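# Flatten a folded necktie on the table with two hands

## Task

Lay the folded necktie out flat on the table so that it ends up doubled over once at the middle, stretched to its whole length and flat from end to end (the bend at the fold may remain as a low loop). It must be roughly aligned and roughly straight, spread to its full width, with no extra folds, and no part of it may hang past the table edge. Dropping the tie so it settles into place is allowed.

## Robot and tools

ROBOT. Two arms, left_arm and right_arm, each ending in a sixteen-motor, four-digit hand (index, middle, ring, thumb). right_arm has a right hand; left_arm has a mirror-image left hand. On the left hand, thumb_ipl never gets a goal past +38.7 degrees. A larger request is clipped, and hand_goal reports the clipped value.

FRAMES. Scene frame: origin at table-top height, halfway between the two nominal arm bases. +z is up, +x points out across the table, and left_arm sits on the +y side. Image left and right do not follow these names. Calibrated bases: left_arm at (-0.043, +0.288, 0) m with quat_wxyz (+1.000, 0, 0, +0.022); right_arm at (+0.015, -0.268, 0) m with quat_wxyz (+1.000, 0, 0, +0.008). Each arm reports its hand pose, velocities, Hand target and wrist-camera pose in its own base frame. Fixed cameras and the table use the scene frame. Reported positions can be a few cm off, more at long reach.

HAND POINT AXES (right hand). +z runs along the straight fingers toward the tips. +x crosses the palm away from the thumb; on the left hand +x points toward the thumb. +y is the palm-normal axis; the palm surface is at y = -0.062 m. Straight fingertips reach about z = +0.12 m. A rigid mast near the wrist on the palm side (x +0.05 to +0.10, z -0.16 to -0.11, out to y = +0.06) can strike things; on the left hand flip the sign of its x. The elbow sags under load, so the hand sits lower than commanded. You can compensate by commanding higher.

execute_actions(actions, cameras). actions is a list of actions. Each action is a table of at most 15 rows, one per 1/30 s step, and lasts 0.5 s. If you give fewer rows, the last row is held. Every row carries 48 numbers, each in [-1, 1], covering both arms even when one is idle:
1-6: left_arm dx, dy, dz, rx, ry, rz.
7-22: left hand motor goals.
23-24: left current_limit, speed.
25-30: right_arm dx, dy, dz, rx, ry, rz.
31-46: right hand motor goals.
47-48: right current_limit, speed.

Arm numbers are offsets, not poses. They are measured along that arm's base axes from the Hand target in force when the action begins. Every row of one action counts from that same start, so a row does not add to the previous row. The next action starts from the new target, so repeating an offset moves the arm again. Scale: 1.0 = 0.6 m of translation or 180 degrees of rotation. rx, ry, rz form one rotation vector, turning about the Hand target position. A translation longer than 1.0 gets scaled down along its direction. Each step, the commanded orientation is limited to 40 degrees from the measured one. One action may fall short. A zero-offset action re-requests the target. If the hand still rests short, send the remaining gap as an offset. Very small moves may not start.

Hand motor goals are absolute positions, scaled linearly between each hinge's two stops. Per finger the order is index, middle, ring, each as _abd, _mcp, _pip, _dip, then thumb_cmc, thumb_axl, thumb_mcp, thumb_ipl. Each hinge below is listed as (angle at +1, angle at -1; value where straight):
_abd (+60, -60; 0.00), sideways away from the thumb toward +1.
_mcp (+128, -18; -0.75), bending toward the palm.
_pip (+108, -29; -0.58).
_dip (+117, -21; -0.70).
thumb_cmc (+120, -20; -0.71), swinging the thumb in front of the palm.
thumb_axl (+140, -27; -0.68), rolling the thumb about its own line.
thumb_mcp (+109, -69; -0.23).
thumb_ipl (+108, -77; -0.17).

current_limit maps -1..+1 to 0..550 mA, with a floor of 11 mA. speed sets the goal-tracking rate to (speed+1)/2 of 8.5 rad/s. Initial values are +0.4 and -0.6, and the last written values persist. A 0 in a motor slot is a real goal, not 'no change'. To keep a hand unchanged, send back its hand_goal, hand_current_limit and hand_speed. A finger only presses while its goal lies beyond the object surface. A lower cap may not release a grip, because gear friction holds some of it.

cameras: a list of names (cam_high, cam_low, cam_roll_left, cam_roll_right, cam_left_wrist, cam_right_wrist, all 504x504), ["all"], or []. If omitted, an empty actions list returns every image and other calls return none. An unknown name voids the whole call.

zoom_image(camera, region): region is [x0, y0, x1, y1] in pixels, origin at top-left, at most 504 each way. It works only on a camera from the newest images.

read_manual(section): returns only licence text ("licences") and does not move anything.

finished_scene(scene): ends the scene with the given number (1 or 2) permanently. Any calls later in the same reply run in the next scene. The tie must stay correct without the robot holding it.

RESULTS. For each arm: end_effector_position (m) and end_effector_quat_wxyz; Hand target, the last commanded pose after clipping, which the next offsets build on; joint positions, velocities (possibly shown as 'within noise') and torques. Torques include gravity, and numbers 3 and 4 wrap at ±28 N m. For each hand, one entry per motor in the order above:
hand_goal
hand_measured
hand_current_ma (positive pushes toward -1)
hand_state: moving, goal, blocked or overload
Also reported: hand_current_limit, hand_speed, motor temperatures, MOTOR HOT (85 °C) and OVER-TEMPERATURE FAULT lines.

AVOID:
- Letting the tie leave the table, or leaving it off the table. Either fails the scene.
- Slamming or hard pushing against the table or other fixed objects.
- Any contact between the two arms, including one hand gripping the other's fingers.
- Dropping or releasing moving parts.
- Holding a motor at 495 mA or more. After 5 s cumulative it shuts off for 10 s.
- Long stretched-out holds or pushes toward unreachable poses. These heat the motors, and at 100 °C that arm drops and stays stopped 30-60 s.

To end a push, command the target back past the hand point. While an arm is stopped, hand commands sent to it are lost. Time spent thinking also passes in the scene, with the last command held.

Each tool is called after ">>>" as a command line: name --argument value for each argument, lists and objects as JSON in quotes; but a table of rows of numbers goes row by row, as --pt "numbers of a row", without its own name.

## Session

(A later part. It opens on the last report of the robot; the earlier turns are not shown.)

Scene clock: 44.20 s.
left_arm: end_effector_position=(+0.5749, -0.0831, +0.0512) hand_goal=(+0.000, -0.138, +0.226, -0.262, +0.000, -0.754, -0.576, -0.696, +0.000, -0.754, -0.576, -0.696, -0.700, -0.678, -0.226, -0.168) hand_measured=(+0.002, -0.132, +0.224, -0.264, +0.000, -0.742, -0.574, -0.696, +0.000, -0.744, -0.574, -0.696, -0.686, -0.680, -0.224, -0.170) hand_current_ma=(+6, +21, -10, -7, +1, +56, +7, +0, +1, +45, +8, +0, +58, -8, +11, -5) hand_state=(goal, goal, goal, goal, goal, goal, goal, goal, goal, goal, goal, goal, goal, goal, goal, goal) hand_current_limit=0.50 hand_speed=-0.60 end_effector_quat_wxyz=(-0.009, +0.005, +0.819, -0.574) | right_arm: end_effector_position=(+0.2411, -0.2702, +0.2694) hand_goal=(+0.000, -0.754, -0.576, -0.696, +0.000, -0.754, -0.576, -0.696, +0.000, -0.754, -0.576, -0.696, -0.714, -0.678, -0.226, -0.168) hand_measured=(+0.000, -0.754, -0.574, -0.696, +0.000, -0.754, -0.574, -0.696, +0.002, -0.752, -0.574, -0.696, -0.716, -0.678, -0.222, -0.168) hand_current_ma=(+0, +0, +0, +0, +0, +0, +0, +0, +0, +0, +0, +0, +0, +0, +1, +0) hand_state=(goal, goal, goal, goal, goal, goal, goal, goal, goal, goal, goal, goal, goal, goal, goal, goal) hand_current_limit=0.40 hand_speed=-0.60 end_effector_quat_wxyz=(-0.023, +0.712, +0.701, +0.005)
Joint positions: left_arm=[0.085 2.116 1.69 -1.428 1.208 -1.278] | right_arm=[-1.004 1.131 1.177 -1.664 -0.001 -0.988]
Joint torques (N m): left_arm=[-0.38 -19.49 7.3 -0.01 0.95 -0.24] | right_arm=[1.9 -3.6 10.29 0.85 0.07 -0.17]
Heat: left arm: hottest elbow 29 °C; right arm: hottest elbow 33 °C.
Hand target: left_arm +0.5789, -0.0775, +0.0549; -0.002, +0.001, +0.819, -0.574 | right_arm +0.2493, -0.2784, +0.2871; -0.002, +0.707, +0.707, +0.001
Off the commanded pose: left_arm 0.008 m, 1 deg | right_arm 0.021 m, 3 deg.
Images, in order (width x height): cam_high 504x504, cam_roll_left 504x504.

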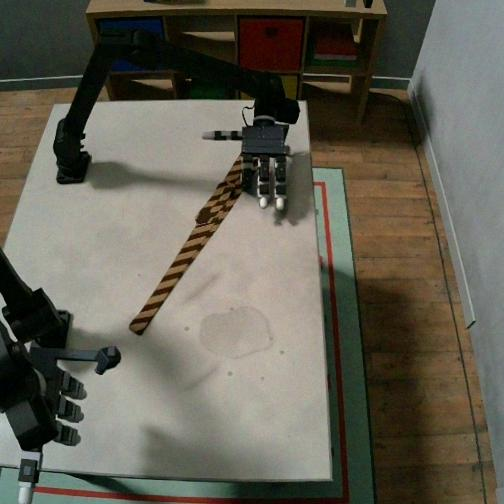

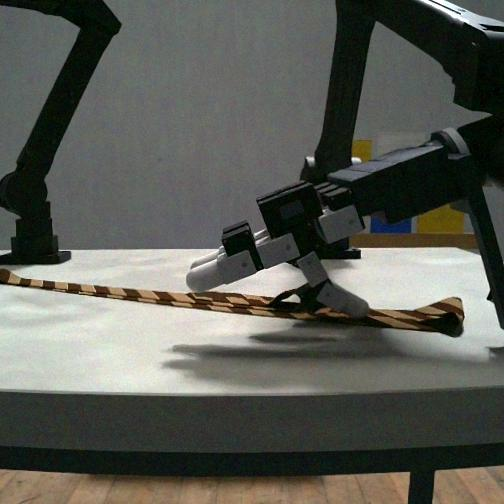

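>>> execute_actions --actions '[[[0.0,0.1,-0.005,0,0,0,0,-0.137,0.226,-0.261,0,-0.754,-0.576,-0.696,0,-0.754,-0.576,-0.696,-0.7,-0.678,-0.226,-0.168,0.5,-0.6,0,0,0.0,0,0,0,0,-0.754,-0.576,-0.696,0,-0.754,-0.576,-0.696,0,-0.754,-0.576,-0.696,-0.714,-0.678,-0.226,-0.168,0.4,-0.6]],[[0.02,0.08,-0.005,0,0,0,0,-0.137,0.226,-0.261,0,-0.754,-0.576,-0.696,0,-0.754,-0.576,-0.696,-0.7,-0.678,-0.226,-0.168,0.5,-0.6,0,0,0.0,0,0,0,0,-0.754,-0.576,-0.696,0,-0.754,-0.576,-0.696,0,-0.754,-0.576,-0.696,-0.714,-0.678,-0.226,-0.168,0.4,-0.6]]]' --cameras '["cam_high","cam_roll_left"]'

>>> zoom_image --camera "cam_roll_left" --region '[180, 180, 480, 340]'

>>> zoom_image --camera "cam_high" --region '[150, 100, 290, 240]'

Scene clock: 46.20 s.
left_arm: end_effector_position=(+0.5772, +0.0230, +0.0464) hand_goal=(+0.000, -0.138, +0.226, -0.262, +0.000, -0.754, -0.576, -0.696, +0.000, -0.754, -0.576, -0.696, -0.700, -0.678, -0.226, -0.168) hand_measured=(-0.002, -0.124, +0.242, -0.254, +0.000, -0.742, -0.574, -0.696, +0.000, -0.744, -0.574, -0.696, -0.686, -0.680, -0.224, -0.170) hand_current_ma=(-8, +59, +64, +31, +2, +54, +7, +0, +2, +42, +8, +0, +57, -8, +12, -5) hand_state=(goal, goal, goal, goal, goal, goal, goal, goal, goal, goal, goal, goal, goal, goal, goal, goal) hand_current_limit=0.50 hand_speed=-0.60 end_effector_quat_wxyz=(+0.003, -0.025, +0.826, -0.564) | right_arm: end_effector_position=(+0.2411, -0.2702, +0.2694) hand_goal=(+0.000, -0.754, -0.576, -0.696, +0.000, -0.754, -0.576, -0.696, +0.000, -0.754, -0.576, -0.696, -0.714, -0.678, -0.226, -0.168) hand_measured=(+0.000, -0.754, -0.574, -0.696, +0.000, -0.754, -0.574, -0.696, +0.002, -0.752, -0.574, -0.696, -0.716, -0.678, -0.222, -0.168) hand_current_ma=(+0, +0, +0, +0, +0, +0, +0, +0, +0, +0, +0, +0, +0, +0, +1, +0) hand_state=(goal, goal, goal, goal, goal, goal, goal, goal, goal, goal, goal, goal, goal, goal, goal, goal) hand_current_limit=0.40 hand_speed=-0.60 end_effector_quat_wxyz=(-0.023, +0.712, +0.701, +0.005)
Joint positions: left_arm=[0.254 2.199 1.812 -1.689 1.141 -1.05] | right_arm=[-1.004 1.131 1.177 -1.664 -0.001 -0.988]
Joint torques (N m): left_arm=[-0.97 -18.14 9.87 -0.73 0.7 0.1] | right_arm=[1.2 -3.19 10.09 0.75 0.1 -0.16]
Heat: left arm: hottest elbow 29 °C; right arm: hottest elbow 33 °C.
Hand target: left_arm +0.5910, +0.0305, +0.0488; -0.002, +0.001, +0.819, -0.574 | right_arm +0.2493, -0.2784, +0.2871; -0.002, +0.707, +0.707, +0.001
Off the commanded pose: left_arm 0.016 m, 3 deg | right_arm 0.021 m, 3 deg.
joint sent to its limit (left arm) — joint 4 (wrist pitch), lower limit. The joint targets are off in orientation, not in position.
Images, in order (width x height): cam_high 504x504, cam_roll_left 504x504.

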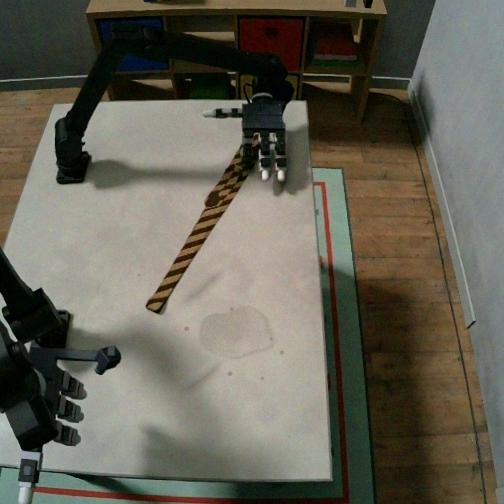

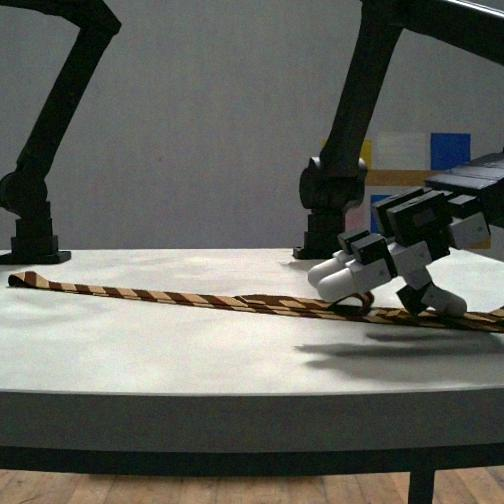

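Scaled by 1.680 from the camera's 504x504 image, which has a finer 720x720 frame.

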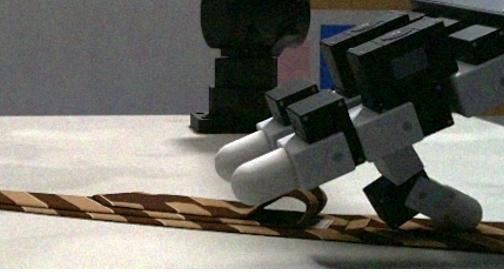

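Scaled by 3.600 from the camera's 504x504 image, which has a finer 720x720 frame.

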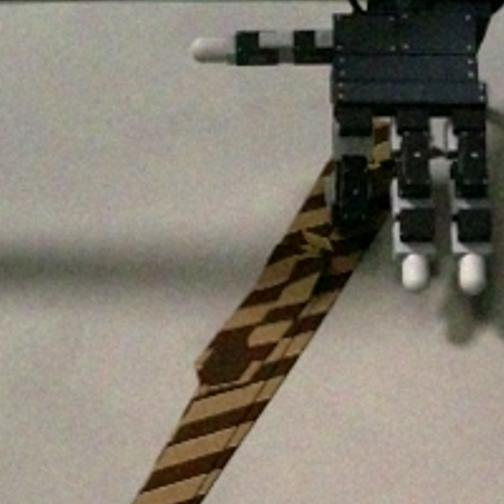

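>>> execute_actions --actions '[[[0.0,-0.02,0.12,0,0,0,0,-0.137,0.226,-0.261,0,-0.754,-0.576,-0.696,0,-0.754,-0.576,-0.696,-0.7,-0.678,-0.226,-0.168,0.5,-0.6,0,0,0.0,0,0,0,0,-0.754,-0.576,-0.696,0,-0.754,-0.576,-0.696,0,-0.754,-0.576,-0.696,-0.714,-0.678,-0.226,-0.168,0.4,-0.6]],[[-0.1,-0.05,0.1,0,0,0,0,-0.137,0.226,-0.261,0,-0.754,-0.576,-0.696,0,-0.754,-0.576,-0.696,-0.7,-0.678,-0.226,-0.168,0.5,-0.6,0,0,0.0,0,0,0,0,-0.754,-0.576,-0.696,0,-0.754,-0.576,-0.696,0,-0.754,-0.576,-0.696,-0.714,-0.678,-0.226,-0.168,0.4,-0.6]],[[-0.12,0,0.0,0,0,0,0,-0.137,0.226,-0.261,0,-0.754,-0.576,-0.696,0,-0.754,-0.576,-0.696,-0.7,-0.678,-0.226,-0.168,0.5,-0.6,0,0,0.0,0,0,0,0,-0.754,-0.576,-0.696,0,-0.754,-0.576,-0.696,0,-0.754,-0.576,-0.696,-0.714,-0.678,-0.226,-0.168,0.4,-0.6]]]' --cameras '["cam_high","cam_low","cam_roll_left"]'

>>> zoom_image --camera "cam_low" --region '[200, 200, 320, 280]'

>>> zoom_image --camera "cam_high" --region '[190, 100, 290, 220]'

Scene clock: 48.57 s.
left_arm: end_effector_position=(+0.4507, -0.0202, +0.1707) hand_goal=(+0.000, -0.138, +0.226, -0.262, +0.000, -0.754, -0.576, -0.696, +0.000, -0.754, -0.576, -0.696, -0.700, -0.678, -0.226, -0.168) hand_measured=(+0.000, -0.132, +0.228, -0.260, +0.002, -0.742, -0.574, -0.696, +0.002, -0.744, -0.574, -0.696, -0.688, -0.680, -0.224, -0.168) hand_current_ma=(+3, +21, +4, +8, +4, +52, +7, +0, +5, +42, +8, +0, +52, -8, +11, -5) hand_state=(goal, goal, goal, goal, goal, goal, goal, goal, goal, goal, goal, goal, goal, goal, goal, goal) hand_current_limit=0.50 hand_speed=-0.60 end_effector_quat_wxyz=(+0.006, -0.027, +0.830, -0.557) | right_arm: end_effector_position=(+0.2411, -0.2702, +0.2694) hand_goal=(+0.000, -0.754, -0.576, -0.696, +0.000, -0.754, -0.576, -0.696, +0.000, -0.754, -0.576, -0.696, -0.714, -0.678, -0.226, -0.168) hand_measured=(+0.000, -0.754, -0.574, -0.696, +0.000, -0.754, -0.574, -0.696, +0.002, -0.752, -0.574, -0.696, -0.716, -0.678, -0.222, -0.168) hand_current_ma=(+0, +0, +0, +0, +0, +0, +0, +0, +0, +0, +0, +0, +0, +0, +1, +0) hand_state=(goal, goal, goal, goal, goal, goal, goal, goal, goal, goal, goal, goal, goal, goal, goal, goal) hand_current_limit=0.40 hand_speed=-0.60 end_effector_quat_wxyz=(-0.023, +0.712, +0.701, +0.005)
Joint positions: left_arm=[0.23 1.725 1.428 -1.695 1.141 -1.133] | right_arm=[-1.004 1.131 1.177 -1.664 -0.001 -0.988]
Joint torques (N m): left_arm=[-0.03 -14.56 8.83 -0.43 0.91 -0.02] | right_arm=[1.96 -4.25 10.13 0.75 0.05 -0.16]
Heat: left arm: hottest elbow 29 °C; right arm: hottest elbow 33 °C.
Hand target: left_arm +0.4590, -0.0114, +0.1809; -0.002, +0.001, +0.819, -0.574 | right_arm +0.2493, -0.2784, +0.2871; -0.002, +0.707, +0.707, +0.001
Off the commanded pose: left_arm 0.016 m, 4 deg | right_arm 0.021 m, 3 deg.
joint read past its limit (left arm) — joint 4 (wrist pitch), lower limit.
joint sent to its limit (left arm) — joint 4 (wrist pitch), lower limit. The joint targets are off in orientation, not in position.
Images, in order (width x height): cam_high 504x504, cam_low 504x504, cam_roll_left 504x504.

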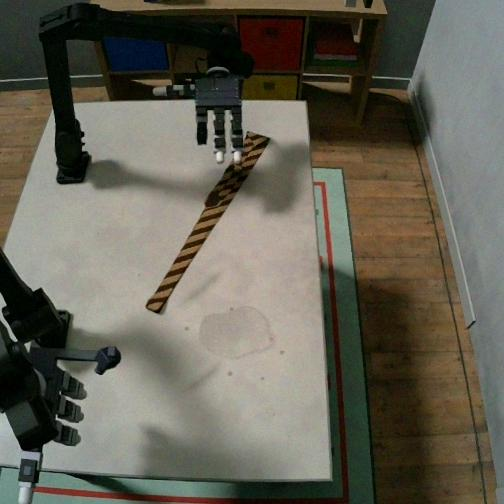

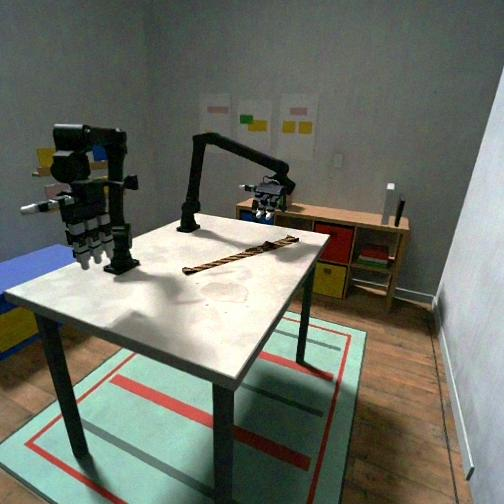

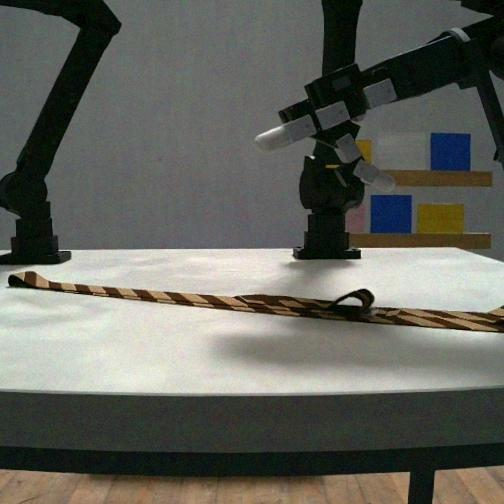

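Scaled by 4.200 from the camera's 504x504 image, which has a finer 720x720 frame.

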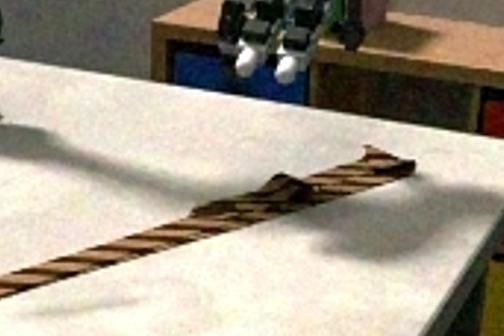

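Scaled by 4.200 from the camera's 504x504 image, which has a finer 720x720 frame.

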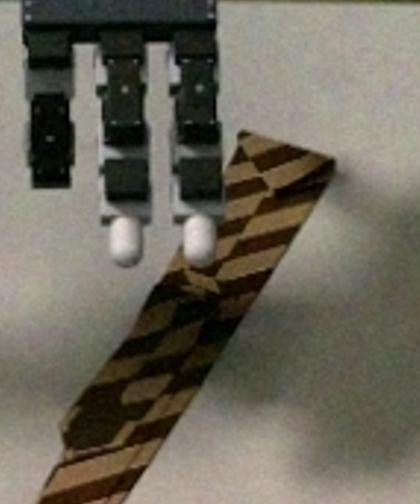

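>>> execute_actions --actions '[[[0.11,-0.02,-0.03,0,0,0,0,-0.137,0.226,-0.261,0,-0.754,-0.576,-0.696,0,-0.754,-0.576,-0.696,-0.7,-0.678,-0.226,-0.168,0.5,-0.6,0,0,0.0,0,0,0,0,-0.754,-0.576,-0.696,0,-0.754,-0.576,-0.696,0,-0.754,-0.576,-0.696,-0.714,-0.678,-0.226,-0.168,0.4,-0.6]],[[0.1,0.01,-0.08,0,0,0,0,-0.137,0.226,-0.261,0,-0.754,-0.576,-0.696,0,-0.754,-0.576,-0.696,-0.7,-0.678,-0.226,-0.168,0.5,-0.6,0,0,0.0,0,0,0,0,-0.754,-0.576,-0.696,0,-0.754,-0.576,-0.696,0,-0.754,-0.576,-0.696,-0.714,-0.678,-0.226,-0.168,0.4,-0.6]],[[0.0,0.0,-0.06,0,0,0,0,-0.137,0.226,-0.261,0,-0.754,-0.576,-0.696,0,-0.754,-0.576,-0.696,-0.7,-0.678,-0.226,-0.168,0.5,-0.6,0,0,0.0,0,0,0,0,-0.754,-0.576,-0.696,0,-0.754,-0.576,-0.696,0,-0.754,-0.576,-0.696,-0.714,-0.678,-0.226,-0.168,0.4,-0.6]]]' --cameras '["cam_high","cam_low","cam_roll_left","cam_left_wrist"]'

>>> zoom_image --camera "cam_low" --region '[200, 200, 320, 280]'

>>> zoom_image --camera "cam_high" --region '[190, 100, 290, 220]'

Scene clock: 54.07 s.
left_arm: end_effector_position=(+0.5766, -0.0113, +0.0701) hand_goal=(+0.000, -0.138, +0.226, -0.262, +0.000, -0.754, -0.576, -0.696, +0.000, -0.754, -0.576, -0.696, -0.700, -0.678, -0.226, -0.168) hand_measured=(-0.002, -0.134, +0.228, -0.260, -0.002, -0.742, -0.574, -0.696, -0.002, -0.744, -0.574, -0.696, -0.690, -0.680, -0.224, -0.168) hand_current_ma=(-4, +18, +3, +8, -4, +51, +6, +0, -4, +43, +8, +0, +43, -8, +8, -4) hand_state=(goal, goal, goal, goal, goal, goal, goal, goal, goal, goal, goal, goal, goal, goal, goal, goal) hand_current_limit=0.50 hand_speed=-0.60 end_effector_quat_wxyz=(-0.006, -0.020, +0.819, -0.573) | right_arm: end_effector_position=(+0.2411, -0.2702, +0.2694) hand_goal=(+0.000, -0.754, -0.576, -0.696, +0.000, -0.754, -0.576, -0.696, +0.000, -0.754, -0.576, -0.696, -0.714, -0.678, -0.226, -0.168) hand_measured=(+0.000, -0.754, -0.574, -0.696, +0.000, -0.754, -0.574, -0.696, +0.002, -0.752, -0.574, -0.696, -0.716, -0.678, -0.222, -0.168) hand_current_ma=(+0, +0, +0, +0, +0, +0, +0, +0, +0, +0, +0, +0, +0, +0, +1, +0) hand_state=(goal, goal, goal, goal, goal, goal, goal, goal, goal, goal, goal, goal, goal, goal, goal, goal) hand_current_limit=0.40 hand_speed=-0.60 end_effector_quat_wxyz=(-0.023, +0.712, +0.701, +0.005)
Joint positions: left_arm=[0.203 2.161 1.805 -1.692 1.174 -1.096] | right_arm=[-1.004 1.131 1.177 -1.664 -0.001 -0.988]
Joint torques (N m): left_arm=[-1.96 -19.78 8.57 -0.64 0.84 0] | right_arm=[1.85 -3.25 10.18 1.1 0.06 -0.13]
Heat: left arm: hottest elbow 29 °C; right arm: hottest elbow 33 °C.
Hand target: left_arm +0.5850, -0.0174, +0.0788; -0.002, +0.001, +0.819, -0.574 | right_arm +0.2493, -0.2784, +0.2871; -0.002, +0.707, +0.707, +0.001
Off the commanded pose: left_arm 0.014 m, 2 deg | right_arm 0.021 m, 3 deg.
joint sent to its limit (left arm) — joint 4 (wrist pitch), lower limit. The joint targets still meet the commanded pose.
Images, in order (width x height): cam_high 504x504, cam_low 504x504, cam_roll_left 504x504, cam_left_wrist 504x504.

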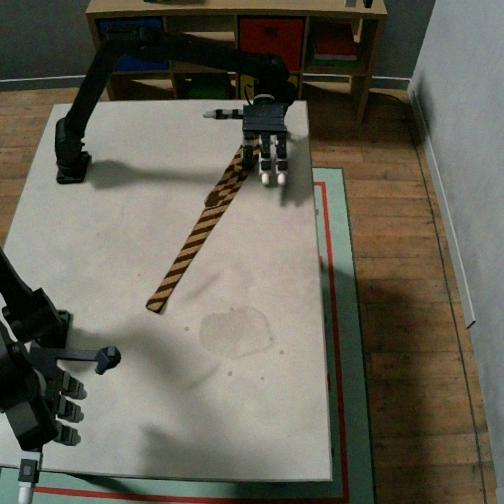

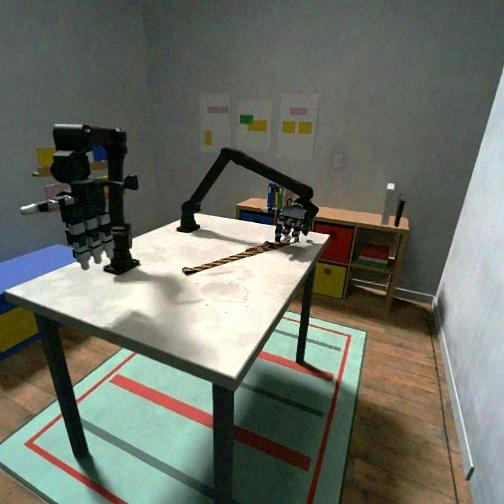

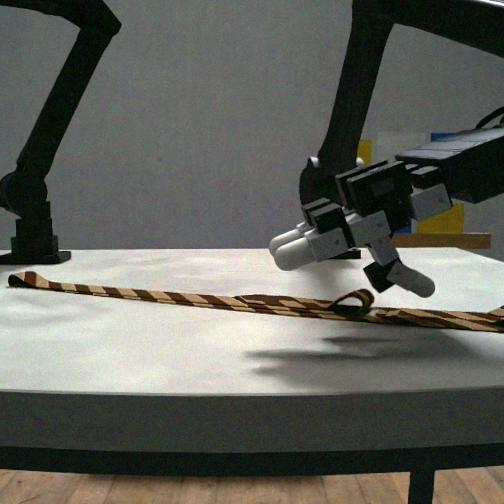

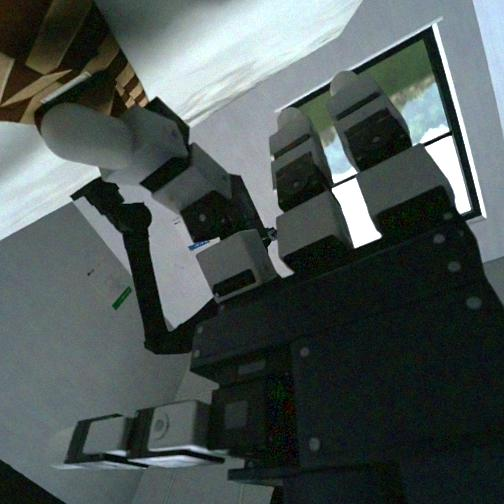

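Scaled by 4.200 from the camera's 504x504 image, which has a finer 720x720 frame.

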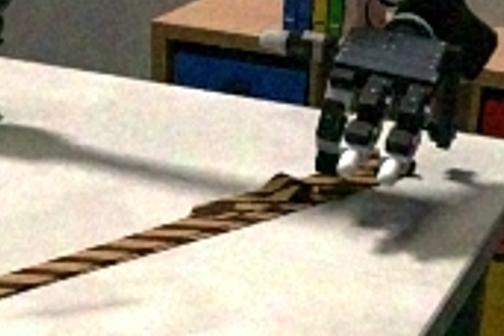

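Scaled by 4.200 from the camera's 504x504 image, which has a finer 720x720 frame.

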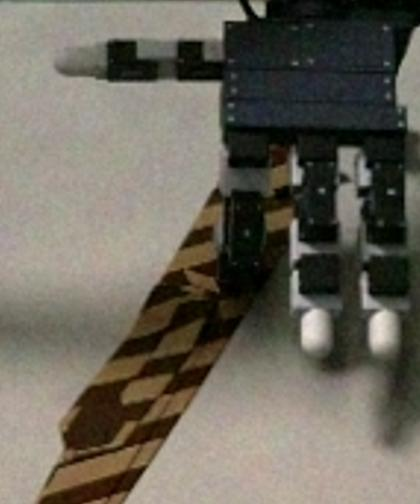

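>>> execute_actions --actions '[[[0.02,0.05,-0.017,0,0,0,0,-0.137,0.226,-0.261,0,-0.754,-0.576,-0.696,0,-0.754,-0.576,-0.696,-0.7,-0.678,-0.226,-0.168,0.5,-0.6,0,0,0.0,0,0,0,0,-0.754,-0.576,-0.696,0,-0.754,-0.576,-0.696,0,-0.754,-0.576,-0.696,-0.714,-0.678,-0.226,-0.168,0.4,-0.6]],[[0.04,0.08,0.0,0,0,0,0,-0.137,0.226,-0.261,0,-0.754,-0.576,-0.696,0,-0.754,-0.576,-0.696,-0.7,-0.678,-0.226,-0.168,0.5,-0.6,0,0,0.0,0,0,0,0,-0.754,-0.576,-0.696,0,-0.754,-0.576,-0.696,0,-0.754,-0.576,-0.696,-0.714,-0.678,-0.226,-0.168,0.4,-0.6]],[[0.03,0.08,0.0,0,0,0,0,-0.137,0.226,-0.261,0,-0.754,-0.576,-0.696,0,-0.754,-0.576,-0.696,-0.7,-0.678,-0.226,-0.168,0.5,-0.6,0,0,0.0,0,0,0,0,-0.754,-0.576,-0.696,0,-0.754,-0.576,-0.696,0,-0.754,-0.576,-0.696,-0.714,-0.678,-0.226,-0.168,0.4,-0.6]]]' --cameras '["cam_high","cam_low","cam_roll_left","cam_left_wrist"]'

>>> zoom_image --camera "cam_low" --region '[200, 200, 320, 280]'

>>> zoom_image --camera "cam_high" --region '[190, 100, 290, 220]'

Scene clock: 56.43 s.
left_arm: end_effector_position=(+0.6244, +0.1029, +0.0562) hand_goal=(+0.000, -0.138, +0.226, -0.262, +0.000, -0.754, -0.576, -0.696, +0.000, -0.754, -0.576, -0.696, -0.700, -0.678, -0.226, -0.168) hand_measured=(-0.002, -0.136, +0.226, -0.260, -0.002, -0.742, -0.574, -0.696, -0.002, -0.744, -0.574, -0.696, -0.690, -0.680, -0.224, -0.168) hand_current_ma=(-4, +4, +0, +6, -5, +48, +6, +0, -5, +42, +8, +0, +40, -8, +8, -4) hand_state=(goal, goal, goal, goal, goal, goal, goal, goal, goal, goal, goal, goal, goal, goal, goal, goal) hand_current_limit=0.50 hand_speed=-0.60 end_effector_quat_wxyz=(+0.056, -0.050, +0.841, -0.536) | right_arm: end_effector_position=(+0.2411, -0.2702, +0.2694) hand_goal=(+0.000, -0.754, -0.576, -0.696, +0.000, -0.754, -0.576, -0.696, +0.000, -0.754, -0.576, -0.696, -0.714, -0.678, -0.226, -0.168) hand_measured=(+0.000, -0.754, -0.574, -0.696, +0.000, -0.754, -0.574, -0.696, +0.002, -0.752, -0.574, -0.696, -0.716, -0.678, -0.222, -0.168) hand_current_ma=(+0, +0, +0, +0, +0, +0, +0, +0, +0, +0, +0, +0, +0, +0, +1, +0) hand_state=(goal, goal, goal, goal, goal, goal, goal, goal, goal, goal, goal, goal, goal, goal, goal, goal) hand_current_limit=0.40 hand_speed=-0.60 end_effector_quat_wxyz=(-0.023, +0.712, +0.701, +0.005)
Joint positions: left_arm=[0.349 2.285 2.029 -1.696 1.103 -1.104] | right_arm=[-1.004 1.131 1.177 -1.664 -0.001 -0.988]
Joint torques (N m): left_arm=[-1.26 -20.72 11.07 -0.39 0.85 -0.19] | right_arm=[1.96 -4.07 10.18 0.91 0.06 -0.14]
Motor temperatures (°C): left_arm=[23 23 29 22 24 20] | right_arm=[26 22 34 19 22 22]
Heat: left arm: hottest elbow 29 °C; right arm: hottest elbow 34 °C.
Hand target: left_arm +0.6389, +0.1087, +0.0685; -0.002, +0.000, +0.819, -0.574 | right_arm +0.2493, -0.2784, +0.2871; -0.002, +0.707, +0.707, +0.001
Off the commanded pose: left_arm 0.020 m, 10 deg | right_arm 0.021 m, 3 deg.
joint read past its limit (left arm) — joint 4 (wrist pitch), lower limit.
joint sent to its limit (left arm) — joint 4 (wrist pitch), lower limit. The joint targets are off in orientation, not in position.
Images, in order (width x height): cam_high 504x504, cam_low 504x504, cam_roll_left 504x504, cam_left_wrist 504x504.

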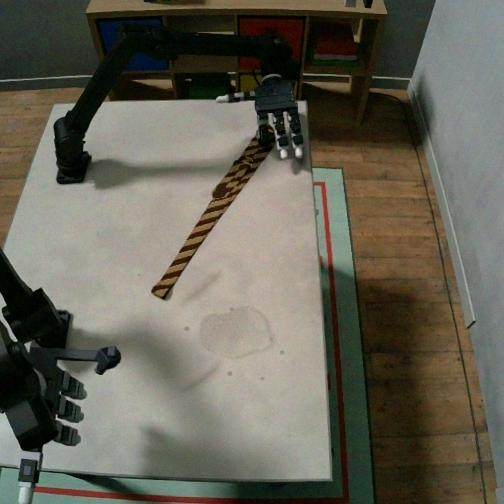

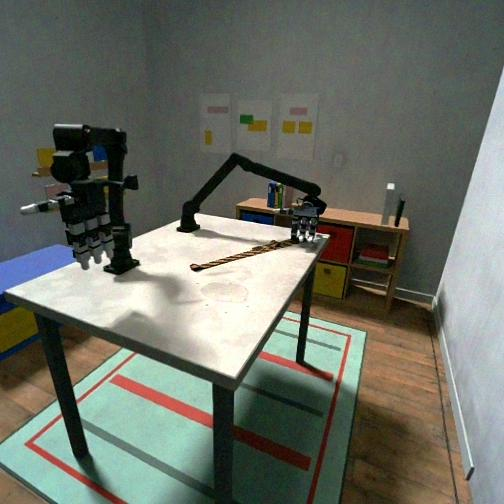

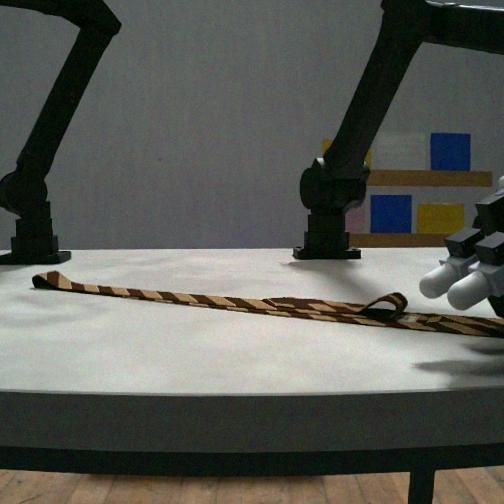

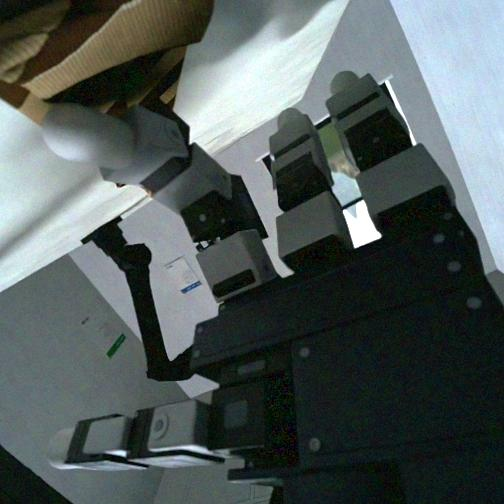

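Scaled by 4.200 from the camera's 504x504 image, which has a finer 720x720 frame.

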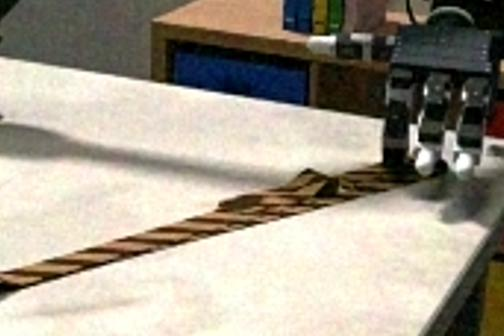

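Scaled by 4.200 from the camera's 504x504 image, which has a finer 720x720 frame.

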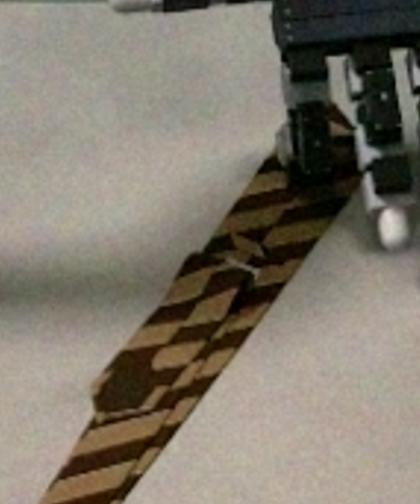

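>>> execute_actions --actions '[[[0.02,0.05,0.03,0,0,0,0,-0.137,0.226,-0.261,0,-0.754,-0.576,-0.696,0,-0.754,-0.576,-0.696,-0.7,-0.678,-0.226,-0.168,0.5,-0.6,0,0,0.0,0,0,0,0,-0.754,-0.576,-0.696,0,-0.754,-0.576,-0.696,0,-0.754,-0.576,-0.696,-0.714,-0.678,-0.226,-0.168,0.4,-0.6]],[[0.0,0.0,0.1,0,0,0,0,-0.137,0.226,-0.261,0,-0.754,-0.576,-0.696,0,-0.754,-0.576,-0.696,-0.7,-0.678,-0.226,-0.168,0.5,-0.6,0,0,0.0,0,0,0,0,-0.754,-0.576,-0.696,0,-0.754,-0.576,-0.696,0,-0.754,-0.576,-0.696,-0.714,-0.678,-0.226,-0.168,0.4,-0.6]],[[-0.14,-0.05,0.08,0,0,0,0,-0.137,0.226,-0.261,0,-0.754,-0.576,-0.696,0,-0.754,-0.576,-0.696,-0.7,-0.678,-0.226,-0.168,0.5,-0.6,0,0,0.0,0,0,0,0,-0.754,-0.576,-0.696,0,-0.754,-0.576,-0.696,0,-0.754,-0.576,-0.696,-0.714,-0.678,-0.226,-0.168,0.4,-0.6]]]' --cameras '["cam_high","cam_low","cam_roll_left"]'

>>> zoom_image --camera "cam_low" --region '[200, 200, 340, 280]'

>>> zoom_image --camera "cam_high" --region '[190, 90, 310, 220]'

Scene clock: 59.10 s.
left_arm: end_effector_position=(+0.5649, +0.0990, +0.1903) hand_goal=(+0.000, -0.138, +0.226, -0.262, +0.000, -0.754, -0.576, -0.696, +0.000, -0.754, -0.576, -0.696, -0.700, -0.678, -0.226, -0.168) hand_measured=(+0.000, -0.136, +0.226, -0.260, +0.002, -0.742, -0.574, -0.696, +0.002, -0.744, -0.574, -0.696, -0.690, -0.680, -0.224, -0.168) hand_current_ma=(+2, +5, +0, +6, +3, +50, +6, +0, +3, +44, +8, +0, +43, -8, +8, -4) hand_state=(goal, goal, goal, goal, goal, goal, goal, goal, goal, goal, goal, goal, goal, goal, goal, goal) hand_current_limit=0.50 hand_speed=-0.60 end_effector_quat_wxyz=(+0.095, -0.071, +0.845, -0.521) | right_arm: end_effector_position=(+0.2411, -0.2702, +0.2694) hand_goal=(+0.000, -0.754, -0.576, -0.696, +0.000, -0.754, -0.576, -0.696, +0.000, -0.754, -0.576, -0.696, -0.714, -0.678, -0.226, -0.168) hand_measured=(+0.000, -0.754, -0.574, -0.696, +0.000, -0.754, -0.574, -0.696, +0.002, -0.752, -0.574, -0.696, -0.716, -0.678, -0.222, -0.168) hand_current_ma=(+0, +0, +0, +0, +0, +0, +0, +0, +0, +0, +0, +0, +0, +0, +1, +0) hand_state=(goal, goal, goal, goal, goal, goal, goal, goal, goal, goal, goal, goal, goal, goal, goal, goal) hand_current_limit=0.40 hand_speed=-0.60 end_effector_quat_wxyz=(-0.023, +0.712, +0.701, +0.005)
Joint positions: left_arm=[0.377 1.953 1.849 -1.694 1.104 -1.22] | right_arm=[-1.004 1.131 1.177 -1.664 -0.001 -0.988]
Joint torques (N m): left_arm=[-0.15 -17.85 8.49 -0.2 0.91 0.02] | right_arm=[0.97 -3.43 10.09 0.8 0.05 -0.19]
Heat: left arm: hottest elbow 30 °C; right arm: hottest elbow 34 °C.
Hand target: left_arm +0.5670, +0.1085, +0.1946; -0.002, +0.001, +0.819, -0.574 | right_arm +0.2493, -0.2784, +0.2871; -0.002, +0.707, +0.707, +0.001
Off the commanded pose: left_arm 0.011 m, 15 deg | right_arm 0.021 m, 3 deg.
joint sent to its limit (left arm) — joint 4 (wrist pitch), lower limit. The joint targets are off in orientation, not in position.
Images, in order (width x height): cam_high 504x504, cam_low 504x504, cam_roll_left 504x504.

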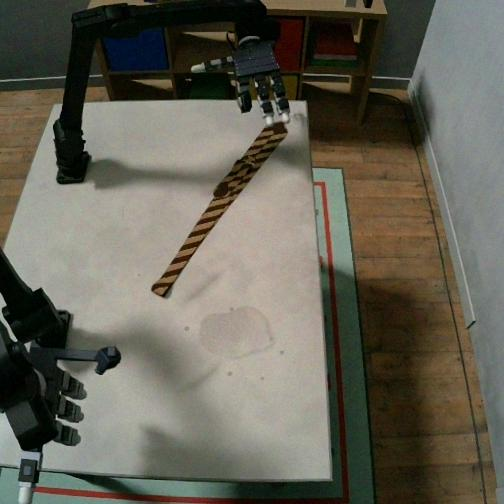

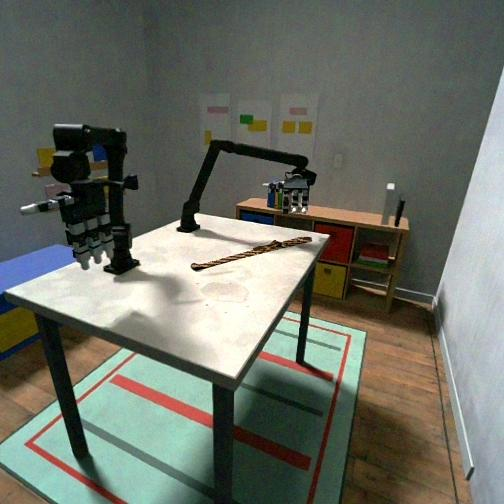

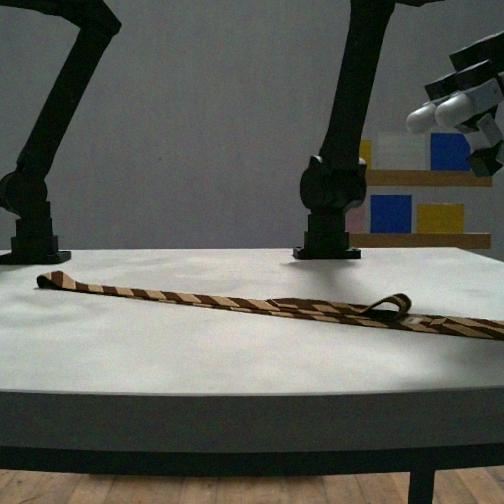

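Scaled by 3.600 from the camera's 504x504 image, which has a finer 720x720 frame.

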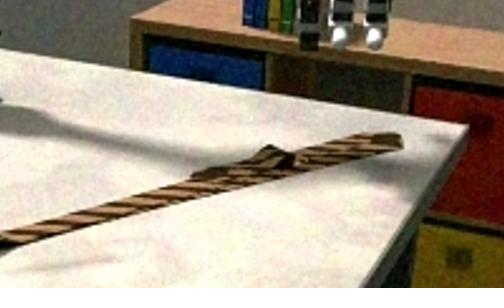

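Scaled by 3.877 from the camera's 504x504 image, which has a finer 720x720 frame.

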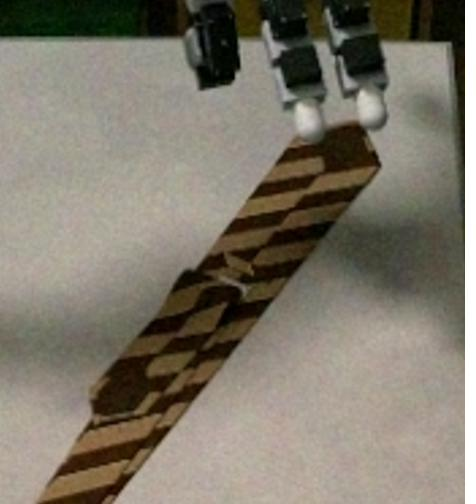

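>>> execute_actions --actions '[[[-0.03,-0.14,0.0,0,0,0,0,-0.137,0.226,-0.261,0,-0.754,-0.576,-0.696,0,-0.754,-0.576,-0.696,0.0,-0.678,-0.1,-0.1,0.4,-0.6,0,0,0.0,0,0,0,0,-0.754,-0.576,-0.696,0,-0.754,-0.576,-0.696,0,-0.754,-0.576,-0.696,-0.714,-0.678,-0.226,-0.168,0.4,-0.6]],[[-0.03,-0.15,0.0,0,0,0,0,-0.137,0.226,-0.261,0,-0.754,-0.576,-0.696,0,-0.754,-0.576,-0.696,0.53,-0.678,-0.056,-0.005,0.4,-0.6,0,0,0.0,0,0,0,0,-0.754,-0.576,-0.696,0,-0.754,-0.576,-0.696,0,-0.754,-0.576,-0.696,-0.714,-0.678,-0.226,-0.168,0.4,-0.6]],[[-0.03,-0.14,-0.08,0,0,0,0,-0.137,0.226,-0.261,0,-0.754,-0.576,-0.696,0,-0.754,-0.576,-0.696,0.53,-0.678,-0.056,-0.005,0.4,-0.6,0,0,0.0,0,0,0,0,-0.754,-0.576,-0.696,0,-0.754,-0.576,-0.696,0,-0.754,-0.576,-0.696,-0.714,-0.678,-0.226,-0.168,0.4,-0.6]]]' --cameras '["cam_high","cam_roll_left","cam_roll_right","cam_left_wrist"]'

>>> zoom_image --camera "cam_high" --region '[180, 100, 300, 220]'

>>> zoom_image --camera "cam_roll_left" --region '[220, 200, 460, 360]'

Scene clock: 63.87 s.
left_arm: end_effector_position=(+0.5097, -0.1552, +0.1393) hand_goal=(+0.000, -0.138, +0.226, -0.262, +0.000, -0.754, -0.576, -0.696, +0.000, -0.754, -0.576, -0.696, +0.530, -0.678, -0.056, -0.006) hand_measured=(+0.000, -0.132, +0.226, -0.260, +0.000, -0.742, -0.574, -0.696, +0.000, -0.744, -0.574, -0.696, +0.532, -0.680, -0.058, -0.008) hand_current_ma=(+2, +21, +0, +6, +3, +49, +7, +0, +3, +42, +8, +0, +5, -4, -5, -9) hand_state=(goal, goal, goal, goal, goal, goal, goal, goal, goal, goal, goal, goal, goal, goal, goal, goal) hand_current_limit=0.40 hand_speed=-0.60 end_effector_quat_wxyz=(-0.014, +0.005, +0.818, -0.575) | right_arm: end_effector_position=(+0.2411, -0.2702, +0.2694) hand_goal=(+0.000, -0.754, -0.576, -0.696, +0.000, -0.754, -0.576, -0.696, +0.000, -0.754, -0.576, -0.696, -0.714, -0.678, -0.226, -0.168) hand_measured=(+0.000, -0.754, -0.574, -0.696, +0.000, -0.754, -0.574, -0.696, +0.002, -0.752, -0.574, -0.696, -0.716, -0.678, -0.222, -0.168) hand_current_ma=(+0, +0, +0, +0, +0, +0, +0, +0, +0, +0, +0, +0, +0, +0, +1, +0) hand_state=(goal, goal, goal, goal, goal, goal, goal, goal, goal, goal, goal, goal, goal, goal, goal, goal) hand_current_limit=0.40 hand_speed=-0.60 end_effector_quat_wxyz=(-0.023, +0.712, +0.701, +0.005)
Joint positions: left_arm=[-0.039 1.81 1.461 -1.196 1.224 -1.616] | right_arm=[-1.004 1.131 1.177 -1.664 -0.001 -0.988]
Joint torques (N m): left_arm=[-0.32 -16.73 7.75 0.54 0.97 -0.15] | right_arm=[1.38 -3.9 10.04 0.9 0.07 -0.17]
Heat: left arm: hottest elbow 30 °C; right arm: hottest elbow 34 °C.
Hand target: left_arm +0.5131, -0.1494, +0.1466; -0.002, +0.001, +0.819, -0.574 | right_arm +0.2493, -0.2784, +0.2871; -0.002, +0.707, +0.707, +0.001
Off the commanded pose: left_arm 0.010 m, 1 deg | right_arm 0.021 m, 3 deg.
Images, in order (width x height): cam_high 504x504, cam_roll_left 504x504, cam_roll_right 504x504, cam_left_wrist 504x504.

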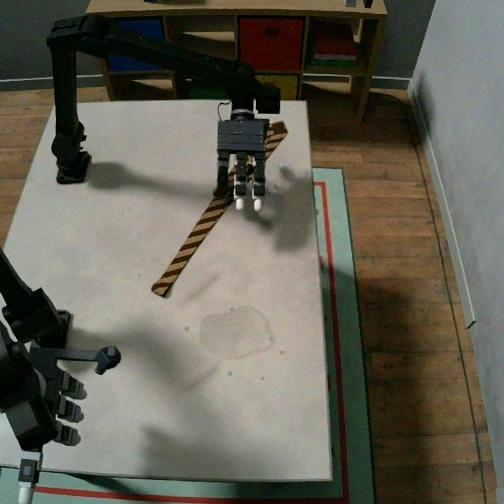

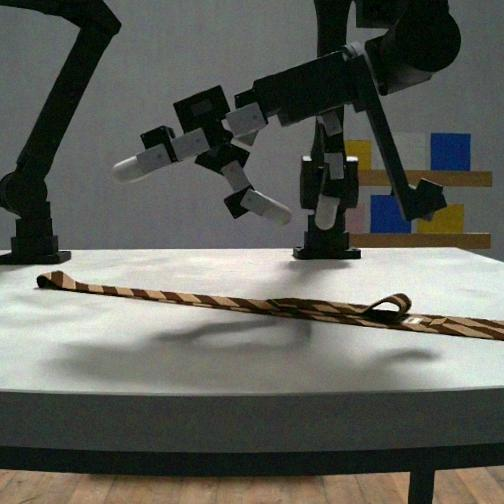

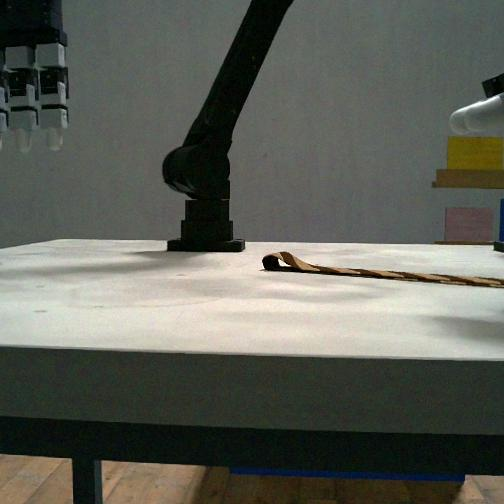

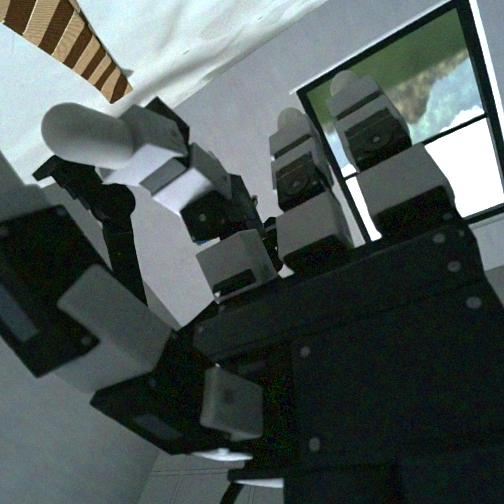

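Scaled by 4.200 from the camera's 504x504 image, which has a finer 720x720 frame.

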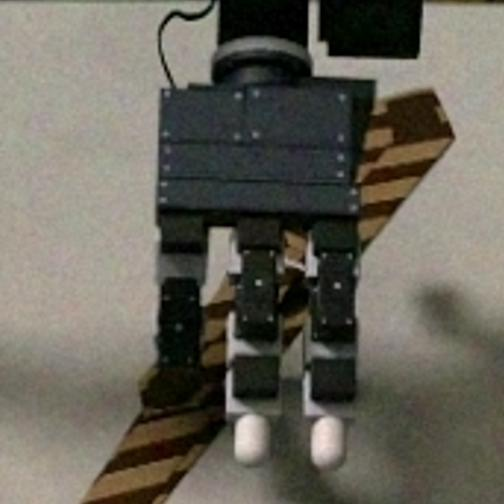

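Scaled by 2.100 from the camera's 504x504 image, which has a finer 720x720 frame.

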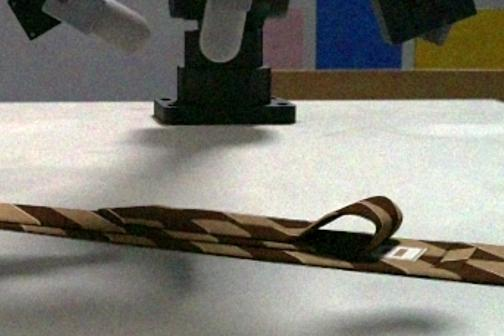

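>>> execute_actions --actions '[[[0.0,-0.022,-0.08,0,0,0,0,-0.137,0.226,-0.261,0,-0.754,-0.576,-0.696,0,-0.754,-0.576,-0.696,0.53,-0.678,-0.056,-0.005,0.4,-0.6,0,0,0.0,0,0,0,0,-0.754,-0.576,-0.696,0,-0.754,-0.576,-0.696,0,-0.754,-0.576,-0.696,-0.714,-0.678,-0.226,-0.168,0.4,-0.6]],[[0,0,-0.06,0,0,0,0,-0.137,0.226,-0.261,0,-0.754,-0.576,-0.696,0,-0.754,-0.576,-0.696,0.53,-0.678,-0.056,-0.005,0.4,-0.6,0,0,0.0,0,0,0,0,-0.754,-0.576,-0.696,0,-0.754,-0.576,-0.696,0,-0.754,-0.576,-0.696,-0.714,-0.678,-0.226,-0.168,0.4,-0.6]]]' --cameras '["cam_high","cam_roll_left","cam_left_wrist"]'

>>> zoom_image --camera "cam_left_wrist" --region '[0, 0, 300, 240]'

>>> zoom_image --camera "cam_roll_left" --region '[220, 200, 460, 360]'

Scene clock: 66.13 s.
left_arm: end_effector_position=(+0.5108, -0.1554, +0.0577) hand_goal=(+0.000, -0.138, +0.226, -0.262, +0.000, -0.754, -0.576, -0.696, +0.000, -0.754, -0.576, -0.696, +0.530, -0.678, -0.056, -0.006) hand_measured=(+0.000, -0.134, +0.226, -0.260, +0.000, -0.742, -0.574, -0.696, +0.000, -0.744, -0.574, -0.696, +0.530, -0.680, -0.058, -0.008) hand_current_ma=(+1, +18, +0, +6, +2, +49, +7, +0, +2, +42, +8, +0, +1, -4, -5, -8) hand_state=(goal, goal, goal, goal, goal, goal, goal, goal, goal, goal, goal, goal, goal, goal, goal, goal) hand_current_limit=0.40 hand_speed=-0.60 end_effector_quat_wxyz=(-0.004, -0.006, +0.819, -0.573) | right_arm: end_effector_position=(+0.2411, -0.2702, +0.2694) hand_goal=(+0.000, -0.754, -0.576, -0.696, +0.000, -0.754, -0.576, -0.696, +0.000, -0.754, -0.576, -0.696, -0.714, -0.678, -0.226, -0.168) hand_measured=(+0.000, -0.754, -0.574, -0.696, +0.000, -0.754, -0.574, -0.696, +0.002, -0.752, -0.574, -0.696, -0.716, -0.678, -0.222, -0.168) hand_current_ma=(+0, +0, +0, +0, +0, +0, +0, +0, +0, +0, +0, +0, +0, +0, +1, +0) hand_state=(goal, goal, goal, goal, goal, goal, goal, goal, goal, goal, goal, goal, goal, goal, goal, goal) hand_current_limit=0.40 hand_speed=-0.60 end_effector_quat_wxyz=(-0.023, +0.712, +0.701, +0.005)
Joint positions: left_arm=[-0.039 1.88 1.329 -0.911 1.219 -1.701] | right_arm=[-1.004 1.131 1.177 -1.664 -0.001 -0.988]
Joint torques (N m): left_arm=[-1.96 -16.09 7.39 0.64 1.01 -0.15] | right_arm=[1.26 -4.13 10.22 0.84 0.02 -0.13]
Heat: left arm: hottest elbow 30 °C; right arm: hottest elbow 34 °C.
Hand target: left_arm +0.5130, -0.1626, +0.0627; -0.002, +0.001, +0.819, -0.574 | right_arm +0.2493, -0.2784, +0.2871; -0.002, +0.707, +0.707, +0.001
Off the commanded pose: left_arm 0.009 m, 1 deg | right_arm 0.021 m, 3 deg.
Images, in order (width x height): cam_high 504x504, cam_roll_left 504x504, cam_left_wrist 504x504.

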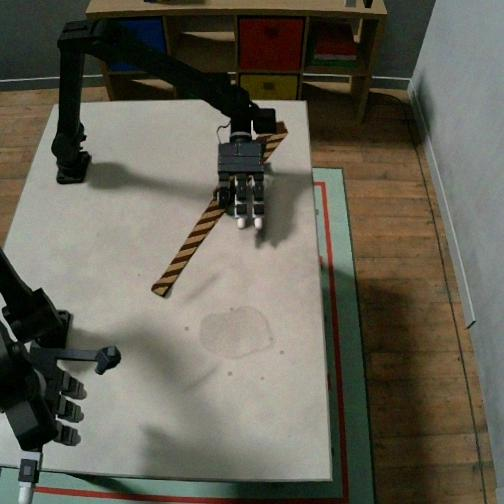

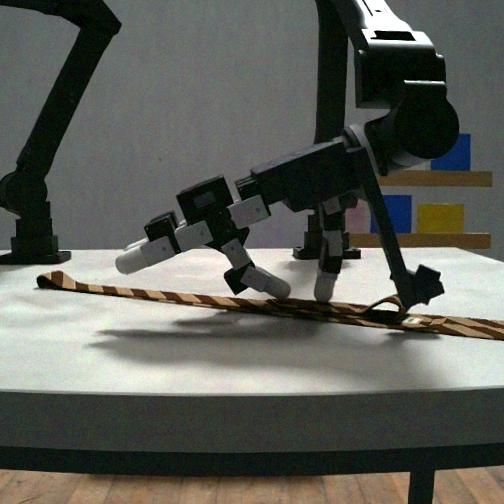

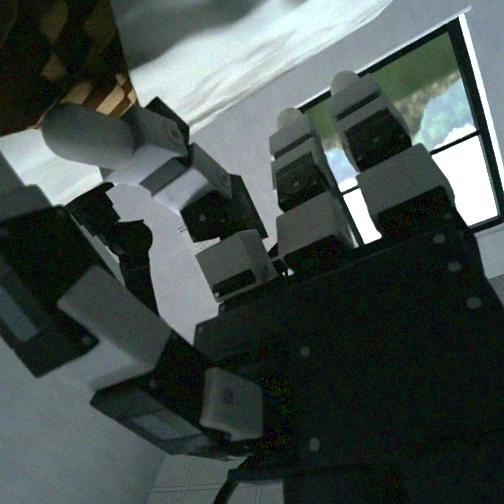

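Scaled by 1.680 from the camera's 504x504 image, which has a finer 720x720 frame.

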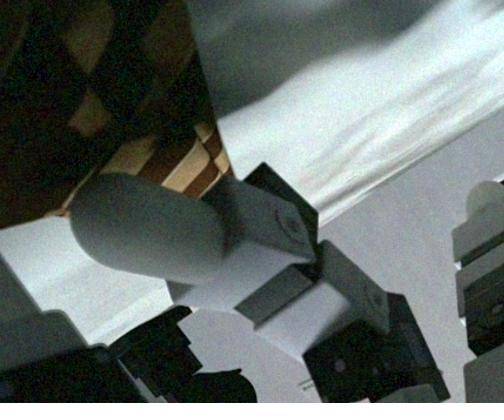

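Scaled by 2.100 from the camera's 504x504 image, which has a finer 720x720 frame.

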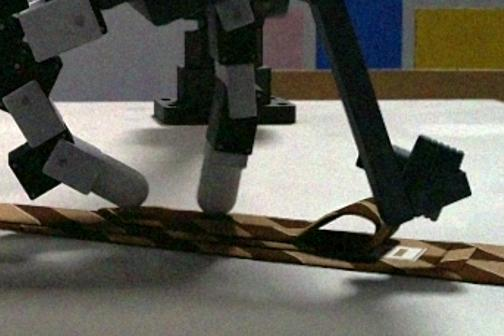

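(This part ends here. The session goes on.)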